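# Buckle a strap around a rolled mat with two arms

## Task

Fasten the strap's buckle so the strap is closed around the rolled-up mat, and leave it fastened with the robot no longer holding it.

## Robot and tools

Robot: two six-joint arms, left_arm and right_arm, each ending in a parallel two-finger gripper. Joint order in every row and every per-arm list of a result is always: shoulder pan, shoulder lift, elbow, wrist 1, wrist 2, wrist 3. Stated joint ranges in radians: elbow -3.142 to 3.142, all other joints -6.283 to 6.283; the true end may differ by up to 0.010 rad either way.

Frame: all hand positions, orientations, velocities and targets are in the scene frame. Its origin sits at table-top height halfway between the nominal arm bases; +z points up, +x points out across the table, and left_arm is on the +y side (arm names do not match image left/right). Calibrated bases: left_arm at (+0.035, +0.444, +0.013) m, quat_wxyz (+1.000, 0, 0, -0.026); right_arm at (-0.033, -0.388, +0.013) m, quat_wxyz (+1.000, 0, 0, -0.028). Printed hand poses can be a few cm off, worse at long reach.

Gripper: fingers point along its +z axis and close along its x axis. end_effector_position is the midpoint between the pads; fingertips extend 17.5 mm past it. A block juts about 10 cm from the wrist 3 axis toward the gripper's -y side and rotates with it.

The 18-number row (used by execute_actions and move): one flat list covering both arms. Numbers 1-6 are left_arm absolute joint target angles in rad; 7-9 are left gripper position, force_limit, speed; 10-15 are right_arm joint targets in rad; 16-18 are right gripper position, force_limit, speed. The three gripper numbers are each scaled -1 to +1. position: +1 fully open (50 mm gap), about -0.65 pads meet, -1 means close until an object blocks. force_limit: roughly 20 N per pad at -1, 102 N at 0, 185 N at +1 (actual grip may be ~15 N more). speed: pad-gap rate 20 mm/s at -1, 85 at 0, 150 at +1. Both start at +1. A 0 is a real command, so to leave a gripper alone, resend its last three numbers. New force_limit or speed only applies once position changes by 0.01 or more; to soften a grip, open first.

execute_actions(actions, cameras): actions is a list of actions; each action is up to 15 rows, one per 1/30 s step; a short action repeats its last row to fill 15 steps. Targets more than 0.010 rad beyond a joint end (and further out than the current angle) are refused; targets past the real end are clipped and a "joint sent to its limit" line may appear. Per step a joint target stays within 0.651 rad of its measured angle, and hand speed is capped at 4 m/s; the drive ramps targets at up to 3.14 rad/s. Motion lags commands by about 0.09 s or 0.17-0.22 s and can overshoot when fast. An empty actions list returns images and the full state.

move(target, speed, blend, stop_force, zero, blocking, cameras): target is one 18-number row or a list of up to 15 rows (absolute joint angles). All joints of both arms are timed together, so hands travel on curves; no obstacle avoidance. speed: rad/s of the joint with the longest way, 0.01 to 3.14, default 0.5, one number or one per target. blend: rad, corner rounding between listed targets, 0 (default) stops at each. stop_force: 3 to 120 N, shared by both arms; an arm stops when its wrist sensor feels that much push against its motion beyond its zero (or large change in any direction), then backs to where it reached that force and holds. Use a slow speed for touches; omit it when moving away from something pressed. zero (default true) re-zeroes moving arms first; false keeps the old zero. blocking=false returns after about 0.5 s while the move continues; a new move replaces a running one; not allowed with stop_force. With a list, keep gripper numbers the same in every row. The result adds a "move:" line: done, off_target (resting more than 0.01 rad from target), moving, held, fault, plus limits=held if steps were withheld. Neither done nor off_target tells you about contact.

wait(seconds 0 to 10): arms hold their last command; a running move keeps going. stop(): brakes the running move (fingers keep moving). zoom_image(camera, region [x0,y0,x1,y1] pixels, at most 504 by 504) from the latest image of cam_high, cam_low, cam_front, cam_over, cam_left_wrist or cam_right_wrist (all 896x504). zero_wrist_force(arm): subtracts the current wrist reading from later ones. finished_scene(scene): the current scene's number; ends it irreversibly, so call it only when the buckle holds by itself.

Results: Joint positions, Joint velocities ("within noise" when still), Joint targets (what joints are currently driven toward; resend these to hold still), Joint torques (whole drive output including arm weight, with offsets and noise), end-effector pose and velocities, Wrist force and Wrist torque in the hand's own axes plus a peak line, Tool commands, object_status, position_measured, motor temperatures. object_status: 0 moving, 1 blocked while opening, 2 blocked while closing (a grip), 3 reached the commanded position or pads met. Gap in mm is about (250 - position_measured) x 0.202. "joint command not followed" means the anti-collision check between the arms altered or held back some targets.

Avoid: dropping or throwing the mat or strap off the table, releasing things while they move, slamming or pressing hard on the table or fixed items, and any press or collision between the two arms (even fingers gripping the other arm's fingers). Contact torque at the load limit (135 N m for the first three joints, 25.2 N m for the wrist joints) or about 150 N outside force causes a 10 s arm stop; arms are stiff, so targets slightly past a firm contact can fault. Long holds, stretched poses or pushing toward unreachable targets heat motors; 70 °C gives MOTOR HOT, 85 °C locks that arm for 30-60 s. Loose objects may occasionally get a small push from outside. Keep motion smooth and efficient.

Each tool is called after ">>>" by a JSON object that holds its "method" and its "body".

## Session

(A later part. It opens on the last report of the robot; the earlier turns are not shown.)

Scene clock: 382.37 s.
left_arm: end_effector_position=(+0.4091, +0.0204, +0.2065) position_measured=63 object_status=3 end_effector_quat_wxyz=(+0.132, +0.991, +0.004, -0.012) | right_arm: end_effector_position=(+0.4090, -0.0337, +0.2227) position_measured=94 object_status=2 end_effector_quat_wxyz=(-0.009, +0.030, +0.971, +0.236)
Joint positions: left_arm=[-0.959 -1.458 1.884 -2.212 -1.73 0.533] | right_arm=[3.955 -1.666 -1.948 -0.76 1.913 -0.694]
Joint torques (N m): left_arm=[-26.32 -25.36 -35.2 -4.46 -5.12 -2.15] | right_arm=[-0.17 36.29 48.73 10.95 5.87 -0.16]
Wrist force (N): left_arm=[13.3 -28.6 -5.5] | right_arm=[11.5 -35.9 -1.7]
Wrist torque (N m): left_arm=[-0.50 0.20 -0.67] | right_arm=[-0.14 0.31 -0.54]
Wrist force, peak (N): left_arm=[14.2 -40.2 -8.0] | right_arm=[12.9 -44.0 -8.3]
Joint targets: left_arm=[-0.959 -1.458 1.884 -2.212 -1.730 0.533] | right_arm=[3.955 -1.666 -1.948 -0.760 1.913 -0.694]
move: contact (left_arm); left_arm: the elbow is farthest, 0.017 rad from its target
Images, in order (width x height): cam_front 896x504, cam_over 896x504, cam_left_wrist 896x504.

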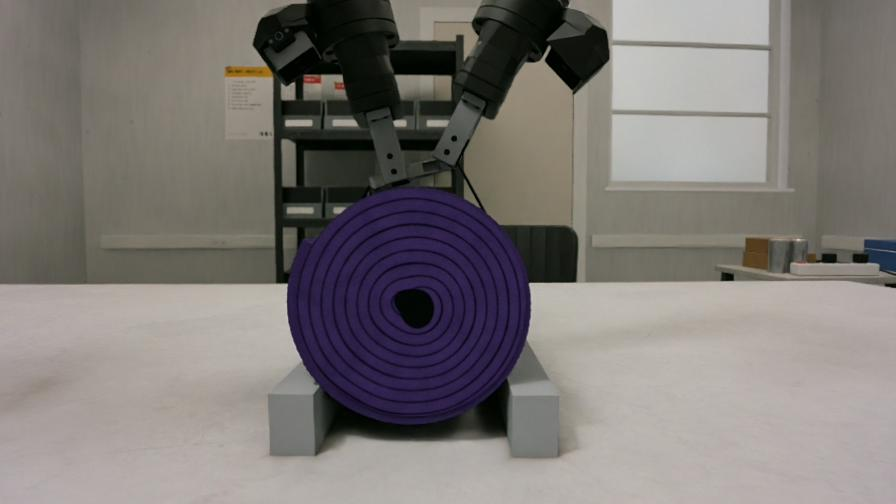

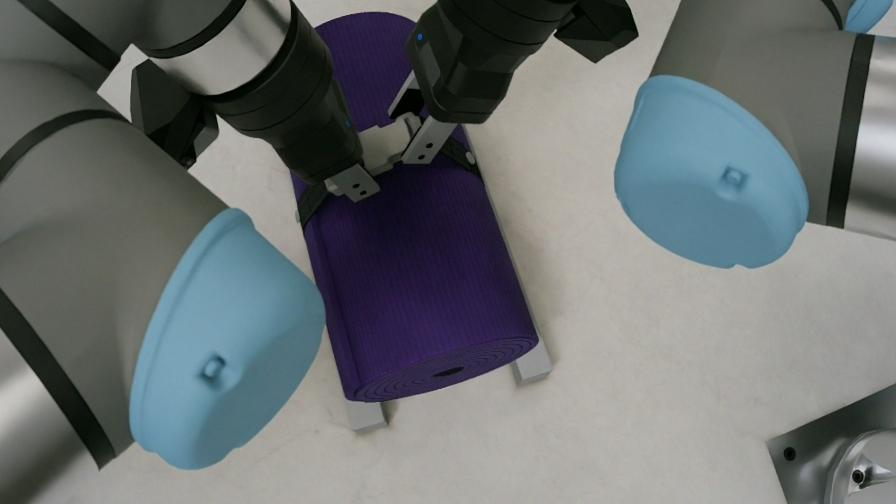

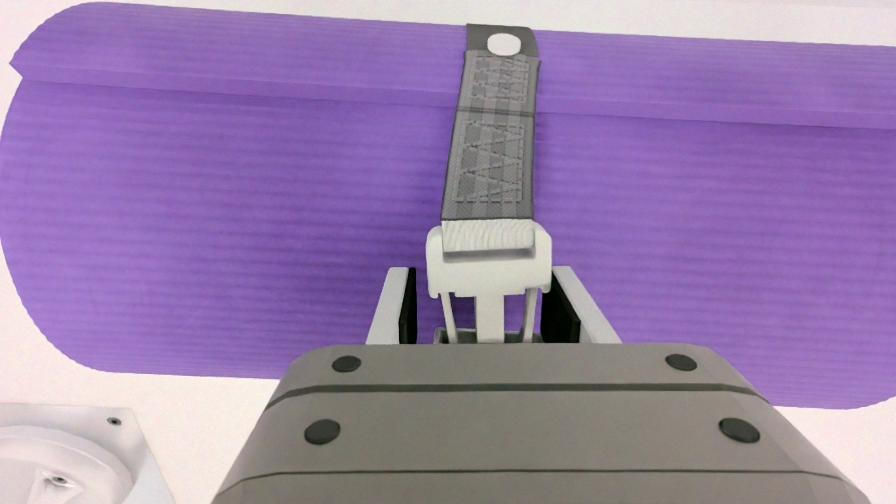

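>>> {"method": "move", "body": {"target": [-0.9494,-1.4687,1.9012,-2.2167,-1.7328,0.5434,0.6,1,-1,3.955,-1.666,-1.948,-0.760,1.913,-0.694,-1,1,-1], "speed": 0.06, "stop_force": 45, "cameras": ["cam_front","cam_over","cam_left_wrist"]}}

>>> {"method": "zoom_image", "body": {"camera": "cam_front", "region": [340, 120, 480, 220]}}

>>> {"method": "zoom_image", "body": {"camera": "cam_left_wrist", "region": [360, 180, 600, 350]}}

Scene clock: 388.67 s.
left_arm: end_effector_position=(+0.4094, +0.0289, +0.2048) position_measured=63 object_status=3 end_effector_quat_wxyz=(+0.133, +0.991, +0.004, -0.012) | right_arm: end_effector_position=(+0.4091, -0.0337, +0.2227) position_measured=94 object_status=2 end_effector_quat_wxyz=(-0.009, +0.030, +0.971, +0.236)
Joint positions: left_arm=[-0.949 -1.469 1.901 -2.217 -1.733 0.543] | right_arm=[3.955 -1.666 -1.948 -0.76 1.913 -0.694]
Joint torques (N m): left_arm=[-11.16 -24.02 -29.78 -0.42 0.68 -2.58] | right_arm=[-0.26 27.8 21.14 5.61 -1.37 -0.08]
Wrist force (N): left_arm=[3.2 -1.4 2.6] | right_arm=[4.7 -11.0 9.2]
Wrist torque (N m): left_arm=[-0.20 0.11 -0.31] | right_arm=[-0.68 0.07 -0.66]
Wrist force, peak (N): left_arm=[13.4 -29.1 -5.4] | right_arm=[11.5 -36.2 -1.7]
Joint targets: left_arm=[-0.949 -1.469 1.901 -2.217 -1.733 0.543] | right_arm=[3.955 -1.666 -1.948 -0.760 1.913 -0.694]
move: done
Images, in order (width x height): cam_front 896x504, cam_over 896x504, cam_left_wrist 896x504.

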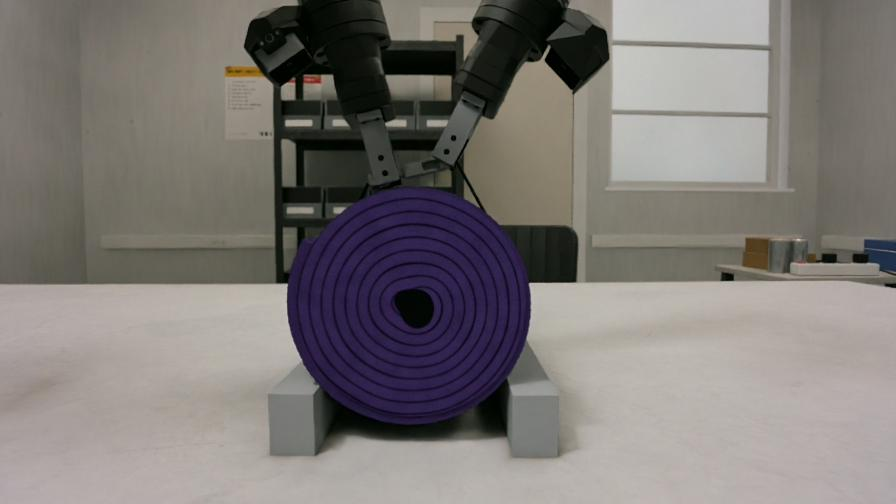

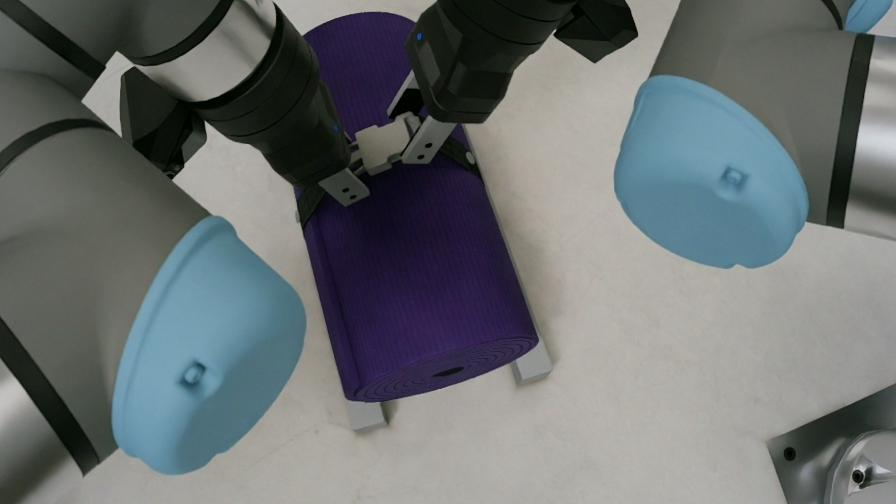

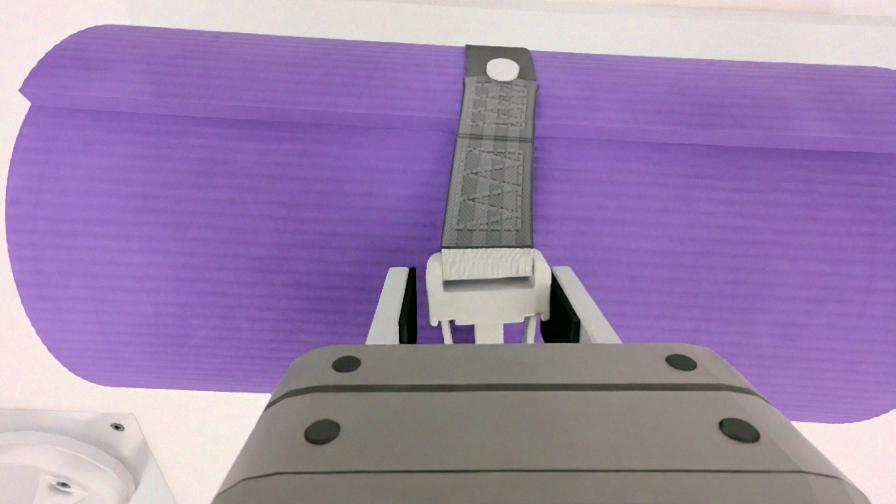

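Scaled by 3.600.

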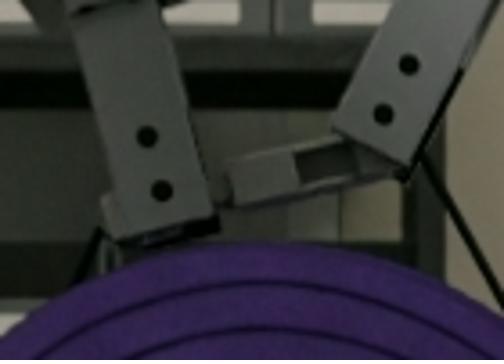

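Scaled by 2.100.

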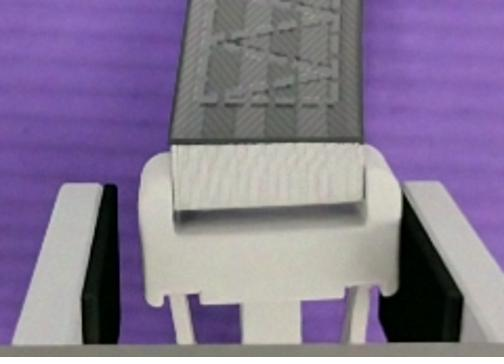

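>>> {"method": "move", "body": {"target": [-0.9494,-1.4687,1.9012,-2.2167,-1.7328,0.5434,-1,1,-1,3.955,-1.666,-1.948,-0.760,1.913,-0.694,-1,1,-1]}}

>>> {"method": "move", "body": {"target": [-0.966,-1.4505,1.8728,-2.2093,-1.7284,0.5272,-1,1,-1,3.955,-1.666,-1.948,-0.760,1.913,-0.694,-1,1,-1], "speed": 0.03, "stop_force": 60, "cameras": ["cam_front","cam_over","cam_left_wrist"]}}

>>> {"method": "zoom_image", "body": {"camera": "cam_front", "region": [340, 120, 480, 220]}}

>>> {"method": "zoom_image", "body": {"camera": "cam_left_wrist", "region": [360, 180, 600, 350]}}

>>> {"method": "zoom_image", "body": {"camera": "cam_over", "region": [320, 100, 420, 190]}}

Scene clock: 396.63 s.
left_arm: end_effector_position=(+0.4094, +0.0289, +0.2048) position_measured=92 object_status=2 end_effector_quat_wxyz=(+0.133, +0.991, +0.004, -0.012) | right_arm: end_effector_position=(+0.4090, -0.0337, +0.2226) position_measured=94 object_status=2 end_effector_quat_wxyz=(-0.009, +0.030, +0.971, +0.236)
Joint positions: left_arm=[-0.949 -1.469 1.901 -2.217 -1.733 0.543] | right_arm=[3.955 -1.666 -1.948 -0.76 1.913 -0.694]
Joint torques (N m): left_arm=[-10.46 -27.48 -26.3 -0.3 -8.75 -2.1] | right_arm=[-2.16 34.62 32.21 11.03 -3.06 -0.11]
Wrist force (N): left_arm=[24.4 -6.5 4.1] | right_arm=[24.1 -15.3 5.1]
Wrist torque (N m): left_arm=[-0.23 0.13 -0.55] | right_arm=[-0.77 0.95 -1.23]
Wrist force, peak (N): left_arm=[24.4 -6.5 4.1] | right_arm=[24.1 -15.3 5.1]
Joint targets: left_arm=[-0.949 -1.469 1.901 -2.217 -1.733 0.543] | right_arm=[3.955 -1.666 -1.948 -0.760 1.913 -0.694]
move: done

Scene clock: 398.40 s.
left_arm: end_effector_position=(+0.4098, +0.0198, +0.2062) position_measured=92 object_status=2 end_effector_quat_wxyz=(+0.129, +0.992, +0.005, -0.010) | right_arm: end_effector_position=(+0.4090, -0.0337, +0.2227) position_measured=94 object_status=2 end_effector_quat_wxyz=(-0.009, +0.030, +0.971, +0.236)
Joint positions: left_arm=[-0.962 -1.455 1.879 -2.207 -1.723 0.531] | right_arm=[3.955 -1.666 -1.948 -0.76 1.913 -0.694]
Joint torques (N m): left_arm=[-14.72 -44.16 -33.58 -14.86 -11.9 2.22] | right_arm=[20.62 24.35 52.32 15.18 3.81 -0.1]
Wrist force (N): left_arm=[12.7 -54.8 -2.0] | right_arm=[10.2 -52.8 -17.6]
Wrist torque (N m): left_arm=[-0.59 0.23 -0.06] | right_arm=[0.11 0.64 -0.89]
Wrist force, peak (N): left_arm=[16.2 -67.1 -2.4] | right_arm=[14.1 -60.9 -28.4]
Joint targets: left_arm=[-0.962 -1.455 1.879 -2.208 -1.724 0.531] | right_arm=[3.955 -1.666 -1.948 -0.760 1.913 -0.694]
move: contact (left_arm)
Images, in order (width x height): cam_front 896x504, cam_over 896x504, cam_left_wrist 896x504.

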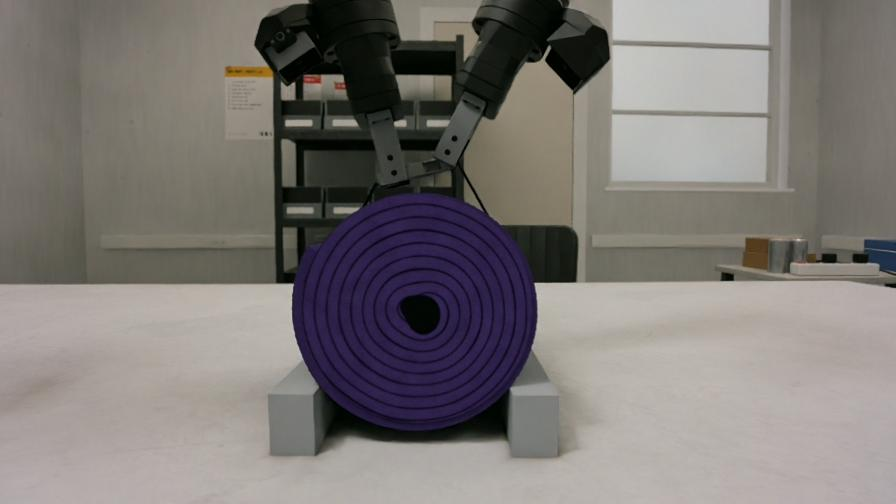

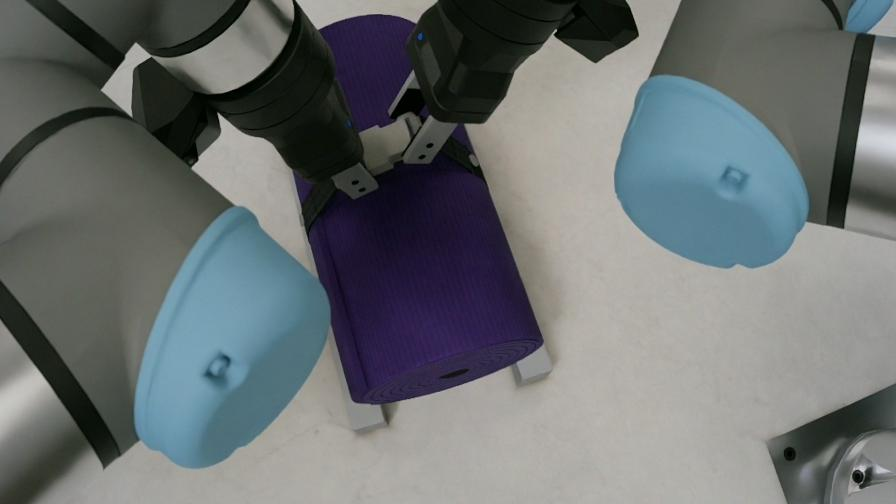

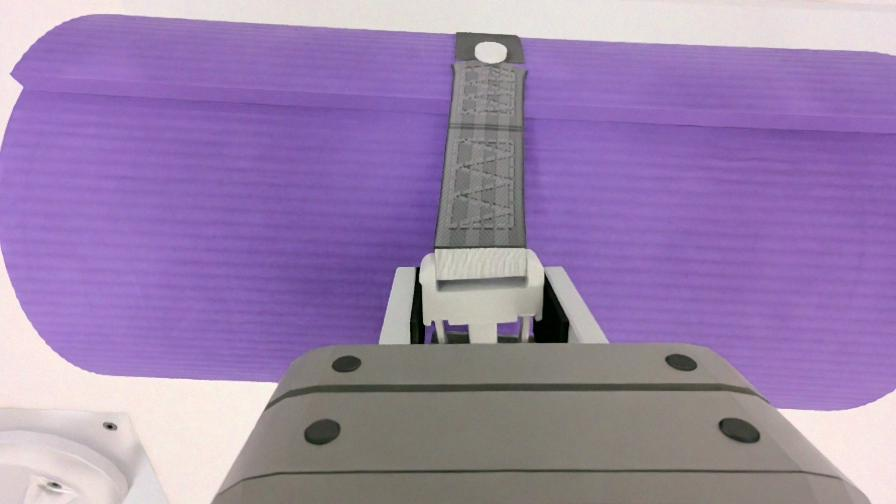

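Scaled by 3.600.

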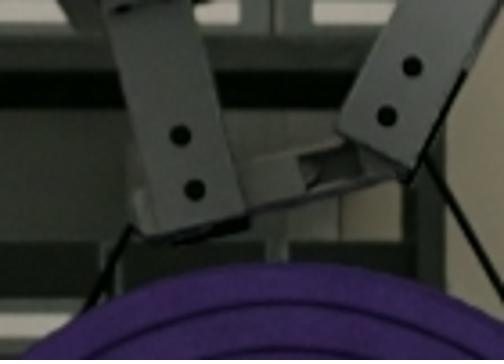

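Scaled by 2.100.

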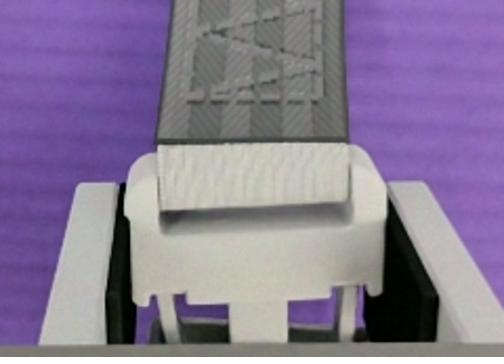

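Scaled by 5.040.

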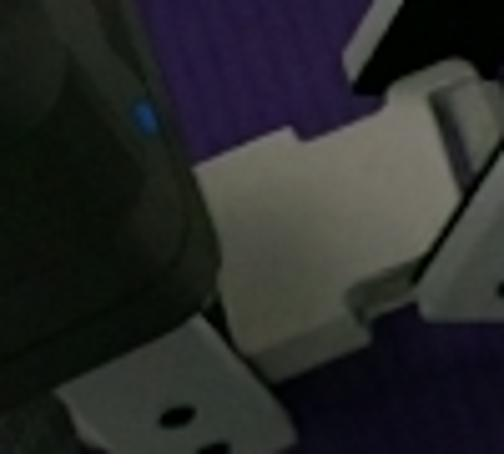

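>>> {"method": "move", "body": {"target": [-0.970,-1.446,1.866,-2.22,-1.7274,0.5232,-1,1,-1,3.955,-1.666,-1.948,-0.755,1.913,-0.694,-1,1,-1], "speed": 0.03, "stop_force": 80, "cameras": ["cam_front","cam_over","cam_left_wrist"]}}

>>> {"method": "zoom_image", "body": {"camera": "cam_front", "region": [340, 120, 480, 220]}}

>>> {"method": "zoom_image", "body": {"camera": "cam_left_wrist", "region": [360, 180, 600, 350]}}

Scene clock: 405.97 s.
left_arm: end_effector_position=(+0.4083, +0.0173, +0.2046) position_measured=92 object_status=2 end_effector_quat_wxyz=(+0.120, +0.993, +0.006, -0.013) | right_arm: end_effector_position=(+0.4075, -0.0352, +0.2208) position_measured=94 object_status=2 end_effector_quat_wxyz=(-0.013, +0.031, +0.972, +0.232)
Joint positions: left_arm=[-0.97 -1.446 1.866 -2.185 -1.716 0.523] | right_arm=[3.955 -1.666 -1.948 -0.771 1.913 -0.694]
Joint torques (N m): left_arm=[-18.62 -45.14 -38.28 -14.84 -11.72 2.45] | right_arm=[24.85 17.98 50.74 15.21 10.92 -0.07]
Wrist force (N): left_arm=[11.7 -67.2 -4.4] | right_arm=[9.6 -62.3 -26.0]
Wrist torque (N m): left_arm=[-0.61 0.30 -0.22] | right_arm=[0.28 0.49 -0.72]
Wrist force, peak (N): left_arm=[15.3 -86.2 -2.4] | right_arm=[12.2 -74.6 -41.8]
Joint targets: left_arm=[-0.970 -1.446 1.866 -2.220 -1.727 0.523] | right_arm=[3.955 -1.666 -1.948 -0.755 1.913 -0.694]
move: off_target (left_arm, right_arm); left_arm: the wrist 1 is farthest, 0.035 rad from its target; right_arm: the wrist 1 is farthest, 0.016 rad from its target
Images, in order (width x height): cam_front 896x504, cam_over 896x504, cam_left_wrist 896x504.

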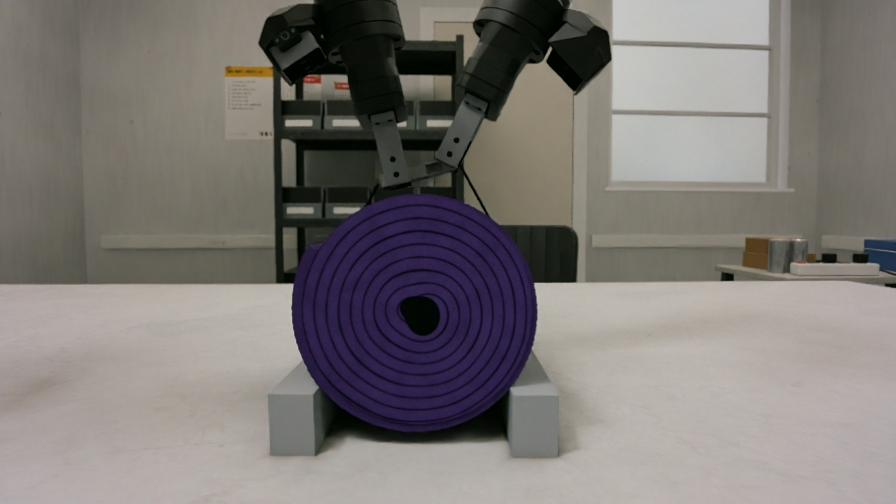

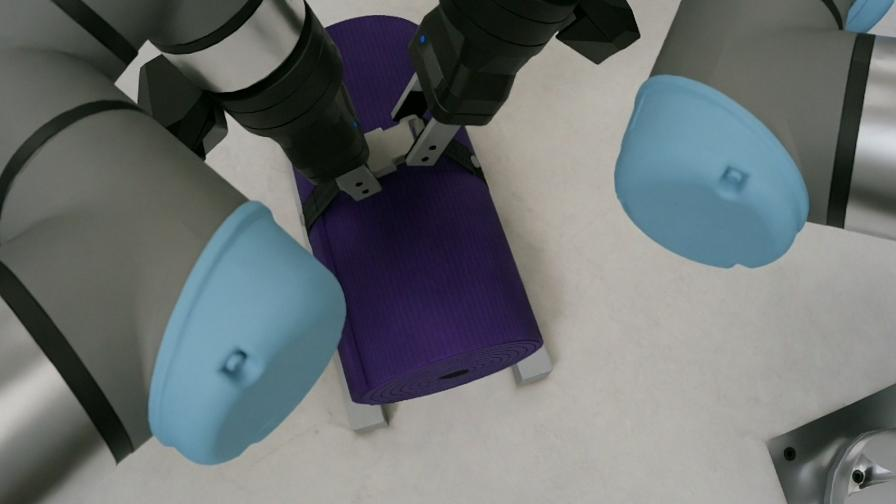

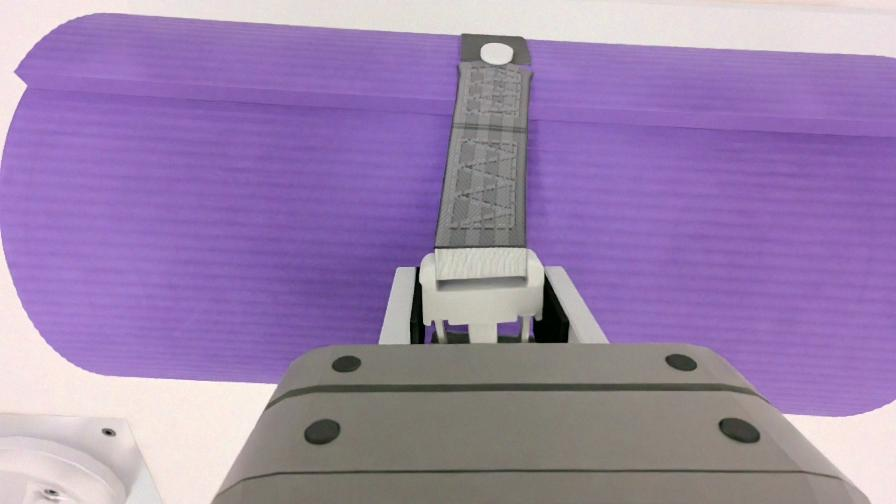

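Scaled by 3.600.

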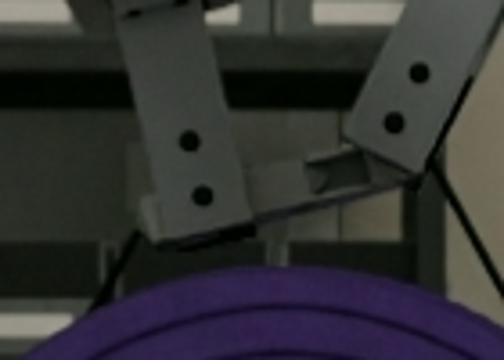

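Scaled by 2.100.

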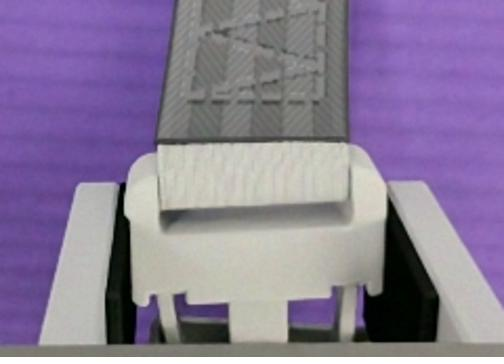

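>>> {"method": "move", "body": {"target": [-0.965,-1.452,1.875,-2.19,-1.718,0.528,-1,1,-1,3.955,-1.666,-1.948,-0.760,1.913,-0.694,-1,1,-1], "speed": 0.06}}

>>> {"method": "move", "body": {"target": [-0.965,-1.452,1.875,-2.19,-1.718,0.528,0.5,1,-1,3.955,-1.666,-1.948,-0.760,1.913,-0.694,-1,1,-1]}}

>>> {"method": "move", "body": {"target": [-0.957,-1.459,1.886,-2.196,-1.722,0.543,0.5,1,-1,3.955,-1.666,-1.948,-0.760,1.913,-0.694,-1,1,-1], "speed": 0.06, "stop_force": 45, "cameras": ["cam_front","cam_over","cam_left_wrist"]}}

>>> {"method": "zoom_image", "body": {"camera": "cam_front", "region": [340, 120, 480, 220]}}

>>> {"method": "zoom_image", "body": {"camera": "cam_left_wrist", "region": [360, 180, 600, 350]}}

Scene clock: 416.43 s.
left_arm: end_effector_position=(+0.4087, +0.0210, +0.2044) position_measured=92 object_status=2 end_effector_quat_wxyz=(+0.122, +0.992, +0.006, -0.012) | right_arm: end_effector_position=(+0.4087, -0.0338, +0.2223) position_measured=94 object_status=2 end_effector_quat_wxyz=(-0.010, +0.030, +0.971, +0.235)
Joint positions: left_arm=[-0.965 -1.452 1.875 -2.19 -1.718 0.528] | right_arm=[3.955 -1.666 -1.948 -0.762 1.913 -0.694]
Joint torques (N m): left_arm=[-7.88 -22.79 -9.35 2.22 -4.73 1.46] | right_arm=[-7.91 32.95 46.68 15.16 -1.95 0.06]
Wrist force (N): left_arm=[23.1 -9.3 -10.8] | right_arm=[22.3 -28.8 18.2]
Wrist torque (N m): left_arm=[-0.76 0.29 -0.59] | right_arm=[-0.43 0.88 -0.88]
Wrist force, peak (N): left_arm=[12.7 -67.6 -3.0] | right_arm=[9.8 -62.6 -25.9]
Joint targets: left_arm=[-0.965 -1.452 1.875 -2.190 -1.718 0.528] | right_arm=[3.955 -1.666 -1.948 -0.760 1.913 -0.694]
move: done

Scene clock: 416.93 s.
left_arm: end_effector_position=(+0.4086, +0.0211, +0.2042) position_measured=78 object_status=3 end_effector_quat_wxyz=(+0.121, +0.993, +0.006, -0.012) | right_arm: end_effector_position=(+0.4091, -0.0337, +0.2226) position_measured=94 object_status=2 end_effector_quat_wxyz=(-0.009, +0.030, +0.971, +0.236)
Joint positions: left_arm=[-0.965 -1.452 1.875 -2.19 -1.718 0.528] | right_arm=[3.955 -1.666 -1.948 -0.76 1.913 -0.694]
Joint torques (N m): left_arm=[-12.1 -22.23 -19.1 -2.2 -5.97 -1.29] | right_arm=[-13.86 46.03 45.46 10.91 -3.27 0.09]
Wrist force (N): left_arm=[18.9 -5.7 -4.8] | right_arm=[19.6 -21.7 14.5]
Wrist torque (N m): left_arm=[-0.32 0.27 -0.33] | right_arm=[-0.49 0.88 -0.96]
Wrist force, peak (N): left_arm=[22.0 -8.9 -11.7] | right_arm=[22.6 -27.8 17.0]
Joint targets: left_arm=[-0.965 -1.452 1.875 -2.190 -1.718 0.528] | right_arm=[3.955 -1.666 -1.948 -0.760 1.913 -0.694]
move: done

Scene clock: 418.37 s.
left_arm: end_effector_position=(+0.4095, +0.0262, +0.2036) position_measured=78 object_status=3 end_effector_quat_wxyz=(+0.123, +0.992, +0.002, -0.012) | right_arm: end_effector_position=(+0.4091, -0.0337, +0.2227) position_measured=94 object_status=2 end_effector_quat_wxyz=(-0.009, +0.030, +0.971, +0.236)
Joint positions: left_arm=[-0.957 -1.459 1.886 -2.196 -1.722 0.543] | right_arm=[3.955 -1.666 -1.948 -0.76 1.913 -0.694]
Joint torques (N m): left_arm=[-11.66 -26.49 -27.13 0.93 0.03 -2.68] | right_arm=[-12.06 41.57 32.32 6.32 -3.06 0.24]
Wrist force (N): left_arm=[8.0 2.3 2.1] | right_arm=[10.2 -8.7 14.3]
Wrist torque (N m): left_arm=[-0.19 0.12 -0.28] | right_arm=[-0.57 0.37 -0.77]
Wrist force, peak (N): left_arm=[19.4 -5.6 -4.3] | right_arm=[19.4 -22.1 15.3]
Joint targets: left_arm=[-0.957 -1.459 1.886 -2.196 -1.722 0.543] | right_arm=[3.955 -1.666 -1.948 -0.760 1.913 -0.694]
move: done
Images, in order (width x height): cam_front 896x504, cam_over 896x504, cam_left_wrist 896x504.

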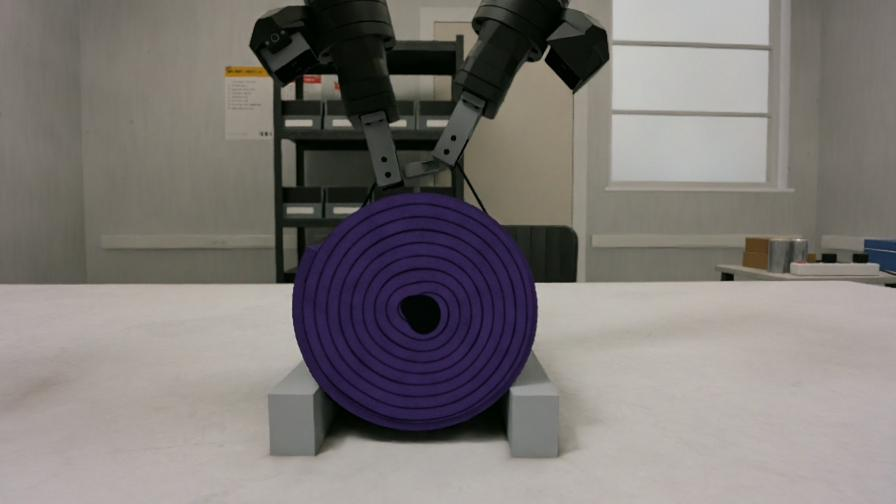

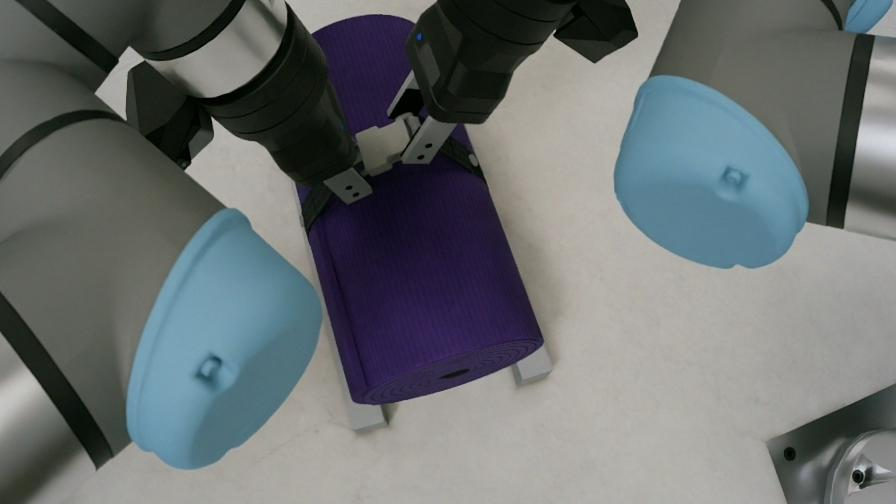

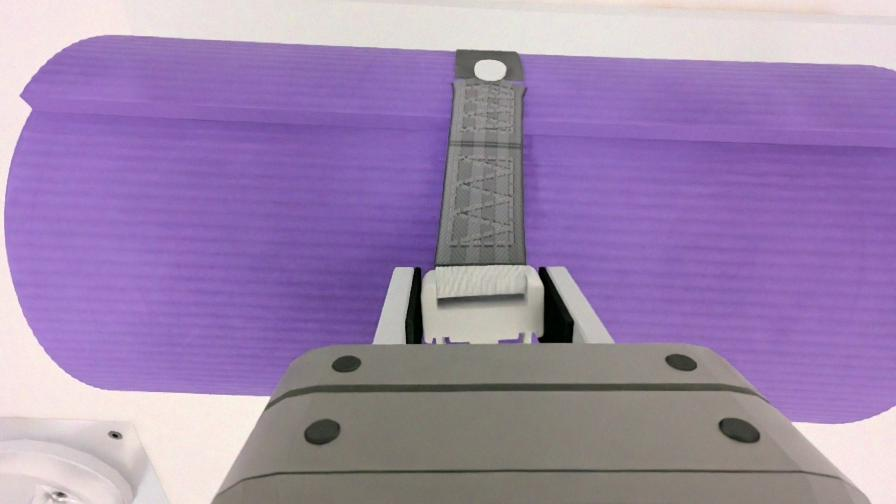

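Scaled by 3.600.

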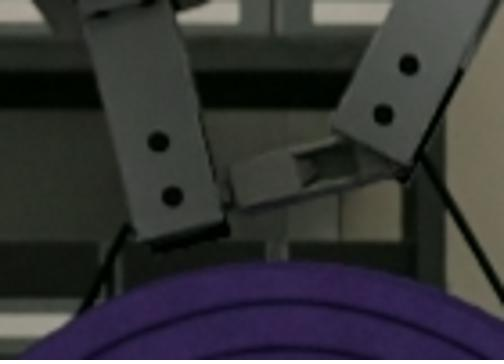

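Scaled by 2.100.

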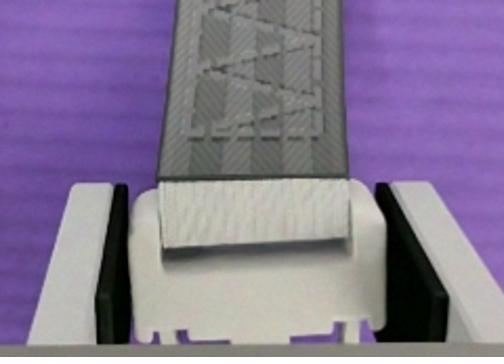

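>>> {"method": "move", "body": {"target": [-0.957,-1.459,1.886,-2.196,-1.722,0.543,-1,1,-1,3.955,-1.666,-1.948,-0.760,1.913,-0.694,-1,1,-1]}}

>>> {"method": "move", "body": {"target": [-0.9736,-1.4408,1.8576,-2.20,-1.7176,0.527,-1,1,-1,3.955,-1.666,-1.948,-0.750,1.913,-0.694,-1,1,-1], "speed": 0.03, "stop_force": 80, "cameras": ["cam_front","cam_over","cam_left_wrist"]}}

>>> {"method": "zoom_image", "body": {"camera": "cam_front", "region": [340, 120, 480, 220]}}

>>> {"method": "zoom_image", "body": {"camera": "cam_left_wrist", "region": [360, 180, 600, 350]}}

>>> {"method": "zoom_image", "body": {"camera": "cam_over", "region": [320, 100, 420, 190]}}

Scene clock: 424.43 s.
left_arm: end_effector_position=(+0.4095, +0.0262, +0.2036) position_measured=91 object_status=2 end_effector_quat_wxyz=(+0.123, +0.992, +0.002, -0.012) | right_arm: end_effector_position=(+0.4090, -0.0337, +0.2227) position_measured=94 object_status=2 end_effector_quat_wxyz=(-0.009, +0.030, +0.971, +0.236)
Joint positions: left_arm=[-0.957 -1.459 1.886 -2.196 -1.722 0.543] | right_arm=[3.955 -1.666 -1.948 -0.76 1.913 -0.694]
Joint torques (N m): left_arm=[-11.96 -26.17 -21.58 1.27 -4.21 -1.4] | right_arm=[-2.68 26.84 26.56 9.16 -1.46 0.16]
Wrist force (N): left_arm=[17.6 3.6 2.2] | right_arm=[19.7 -7.9 13.8]
Wrist torque (N m): left_arm=[-0.11 0.10 -0.74] | right_arm=[-0.57 0.52 -0.76]
Wrist force, peak (N): left_arm=[18.6 3.2 3.6] | right_arm=[19.0 -8.8 15.2]
Joint targets: left_arm=[-0.957 -1.459 1.886 -2.196 -1.722 0.543] | right_arm=[3.955 -1.666 -1.948 -0.760 1.913 -0.694]
move: done

Scene clock: 425.90 s.
left_arm: end_effector_position=(+0.4103, +0.0206, +0.2047) position_measured=91 object_status=2 end_effector_quat_wxyz=(+0.122, +0.992, +0.002, -0.010) | right_arm: end_effector_position=(+0.4094, -0.0334, +0.2231) position_measured=94 object_status=2 end_effector_quat_wxyz=(-0.008, +0.029, +0.971, +0.237)
Joint positions: left_arm=[-0.964 -1.451 1.873 -2.193 -1.715 0.536] | right_arm=[3.955 -1.666 -1.948 -0.757 1.913 -0.694]
Joint torques (N m): left_arm=[-14.72 -42.07 -32.77 -14.98 -11.76 2.16] | right_arm=[24.81 20.87 54.76 15.25 9.66 0.19]
Wrist force (N): left_arm=[11.4 -55.6 -4.6] | right_arm=[8.9 -55.4 -15.4]
Wrist torque (N m): left_arm=[-0.74 0.31 0.12] | right_arm=[0.20 0.82 -0.96]
Wrist force, peak (N): left_arm=[9.7 -77.4 -0.4] | right_arm=[6.8 -67.9 -35.3]
Joint targets: left_arm=[-0.964 -1.451 1.874 -2.197 -1.716 0.536] | right_arm=[3.955 -1.666 -1.948 -0.750 1.913 -0.694]
move: contact (left_arm); left_arm: the elbow is farthest, 0.016 rad from its target
Images, in order (width x height): cam_front 896x504, cam_over 896x504, cam_left_wrist 896x504.

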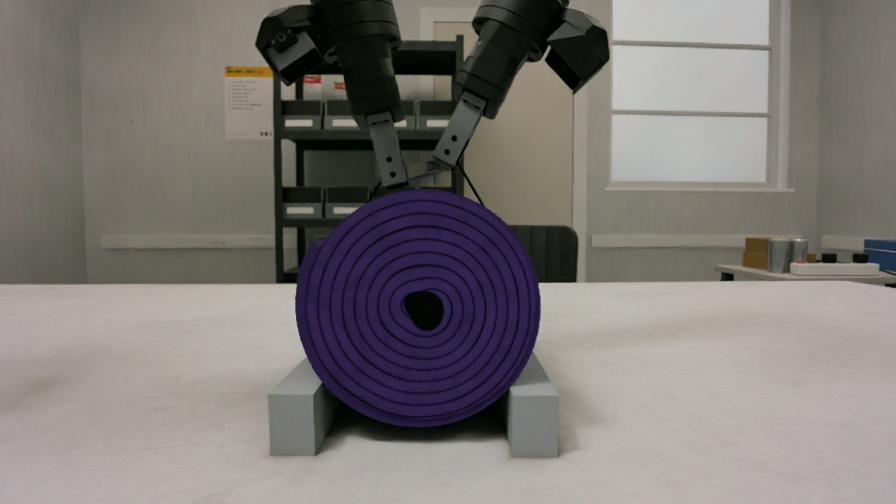

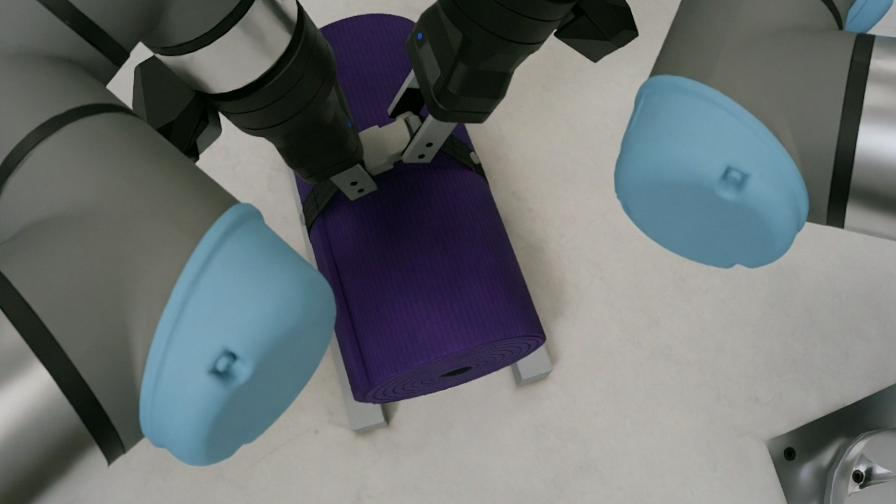

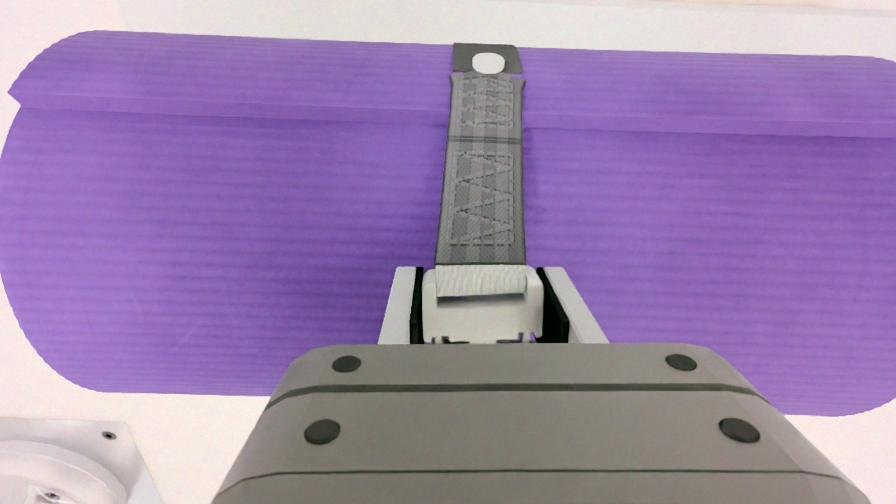

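Scaled by 3.600.

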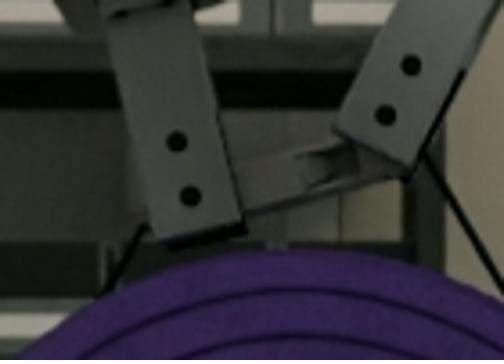

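Scaled by 2.100.

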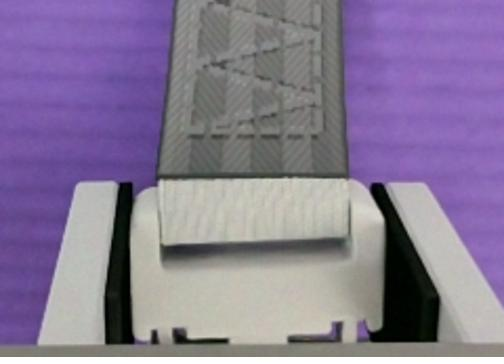

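Scaled by 5.040.

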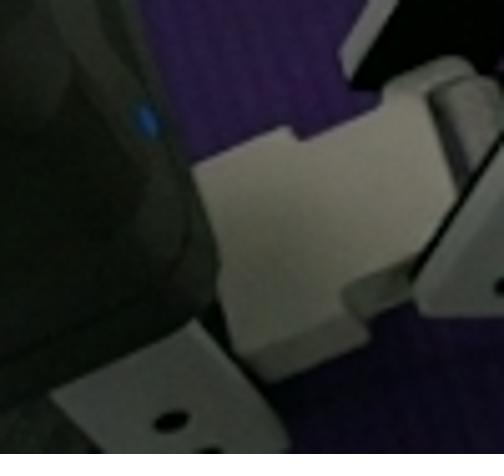

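>>> {"method": "move", "body": {"target": [-0.9736,-1.4408,1.8576,-2.23,-1.7176,0.527,-1,1,-1,3.955,-1.666,-1.948,-0.730,1.913,-0.694,-1,1,-1], "speed": 0.03, "stop_force": 110, "cameras": ["cam_front","cam_over","cam_left_wrist"]}}

>>> {"method": "zoom_image", "body": {"camera": "cam_front", "region": [340, 120, 480, 220]}}

>>> {"method": "zoom_image", "body": {"camera": "cam_left_wrist", "region": [360, 180, 600, 350]}}

Scene clock: 433.23 s.
left_arm: end_effector_position=(+0.4084, +0.0175, +0.2032) position_measured=91 object_status=2 end_effector_quat_wxyz=(+0.112, +0.994, +0.003, -0.012) | right_arm: end_effector_position=(+0.4076, -0.0351, +0.2209) position_measured=94 object_status=2 end_effector_quat_wxyz=(-0.012, +0.031, +0.972, +0.232)
Joint positions: left_arm=[-0.974 -1.441 1.858 -2.168 -1.707 0.527] | right_arm=[3.955 -1.666 -1.948 -0.77 1.913 -0.694]
Joint torques (N m): left_arm=[-18.49 -42.3 -38.66 -14.87 -11.81 1.97] | right_arm=[28.09 20.05 50.18 15.13 9.7 0.29]
Wrist force (N): left_arm=[10.6 -68.7 -3.6] | right_arm=[8.4 -63.7 -25.8]
Wrist torque (N m): left_arm=[-0.74 0.27 0.18] | right_arm=[0.24 0.70 -1.00]
Wrist force, peak (N): left_arm=[10.3 -85.7 -4.3] | right_arm=[6.6 -76.2 -37.1]
Joint targets: left_arm=[-0.974 -1.441 1.858 -2.230 -1.718 0.527] | right_arm=[3.955 -1.666 -1.948 -0.730 1.913 -0.694]
move: off_target (left_arm, right_arm); left_arm: the wrist 1 is farthest, 0.062 rad from its target; right_arm: the wrist 1 is farthest, 0.040 rad from its target
Images, in order (width x height): cam_front 896x504, cam_over 896x504, cam_left_wrist 896x504.

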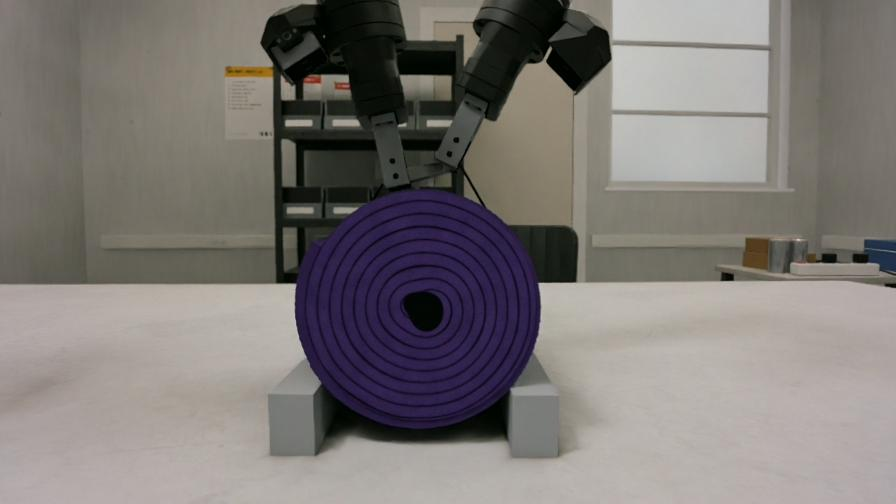

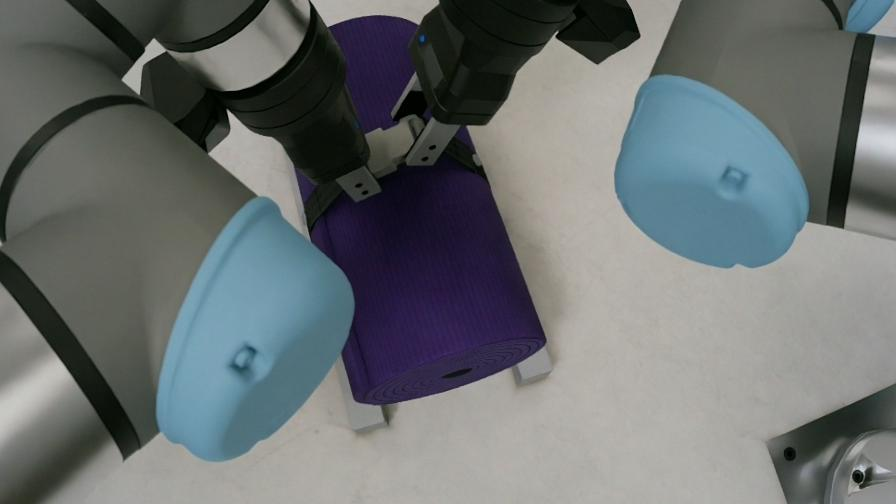

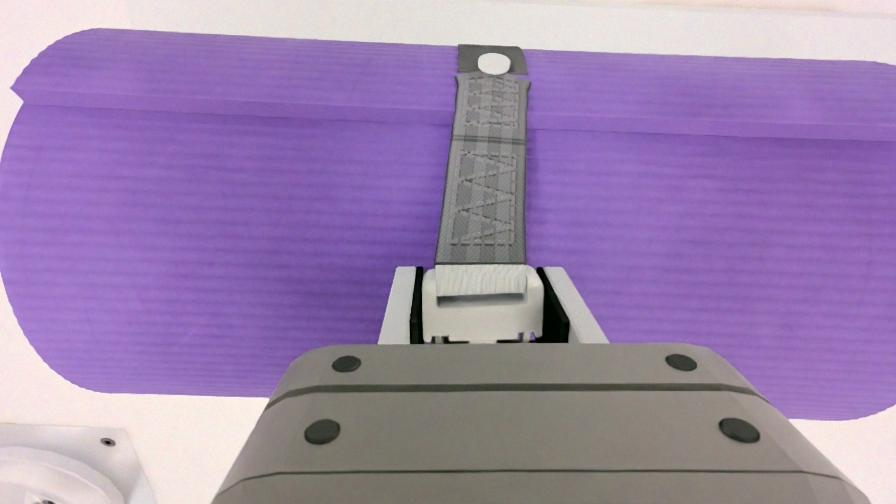

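Scaled by 3.600.

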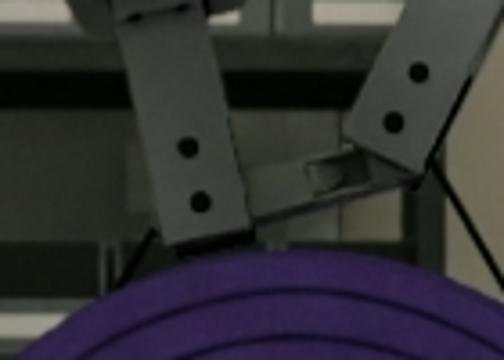

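Scaled by 2.100.

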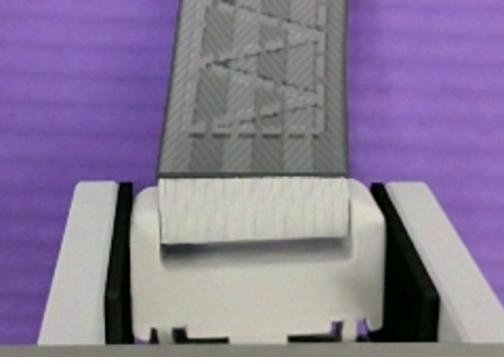

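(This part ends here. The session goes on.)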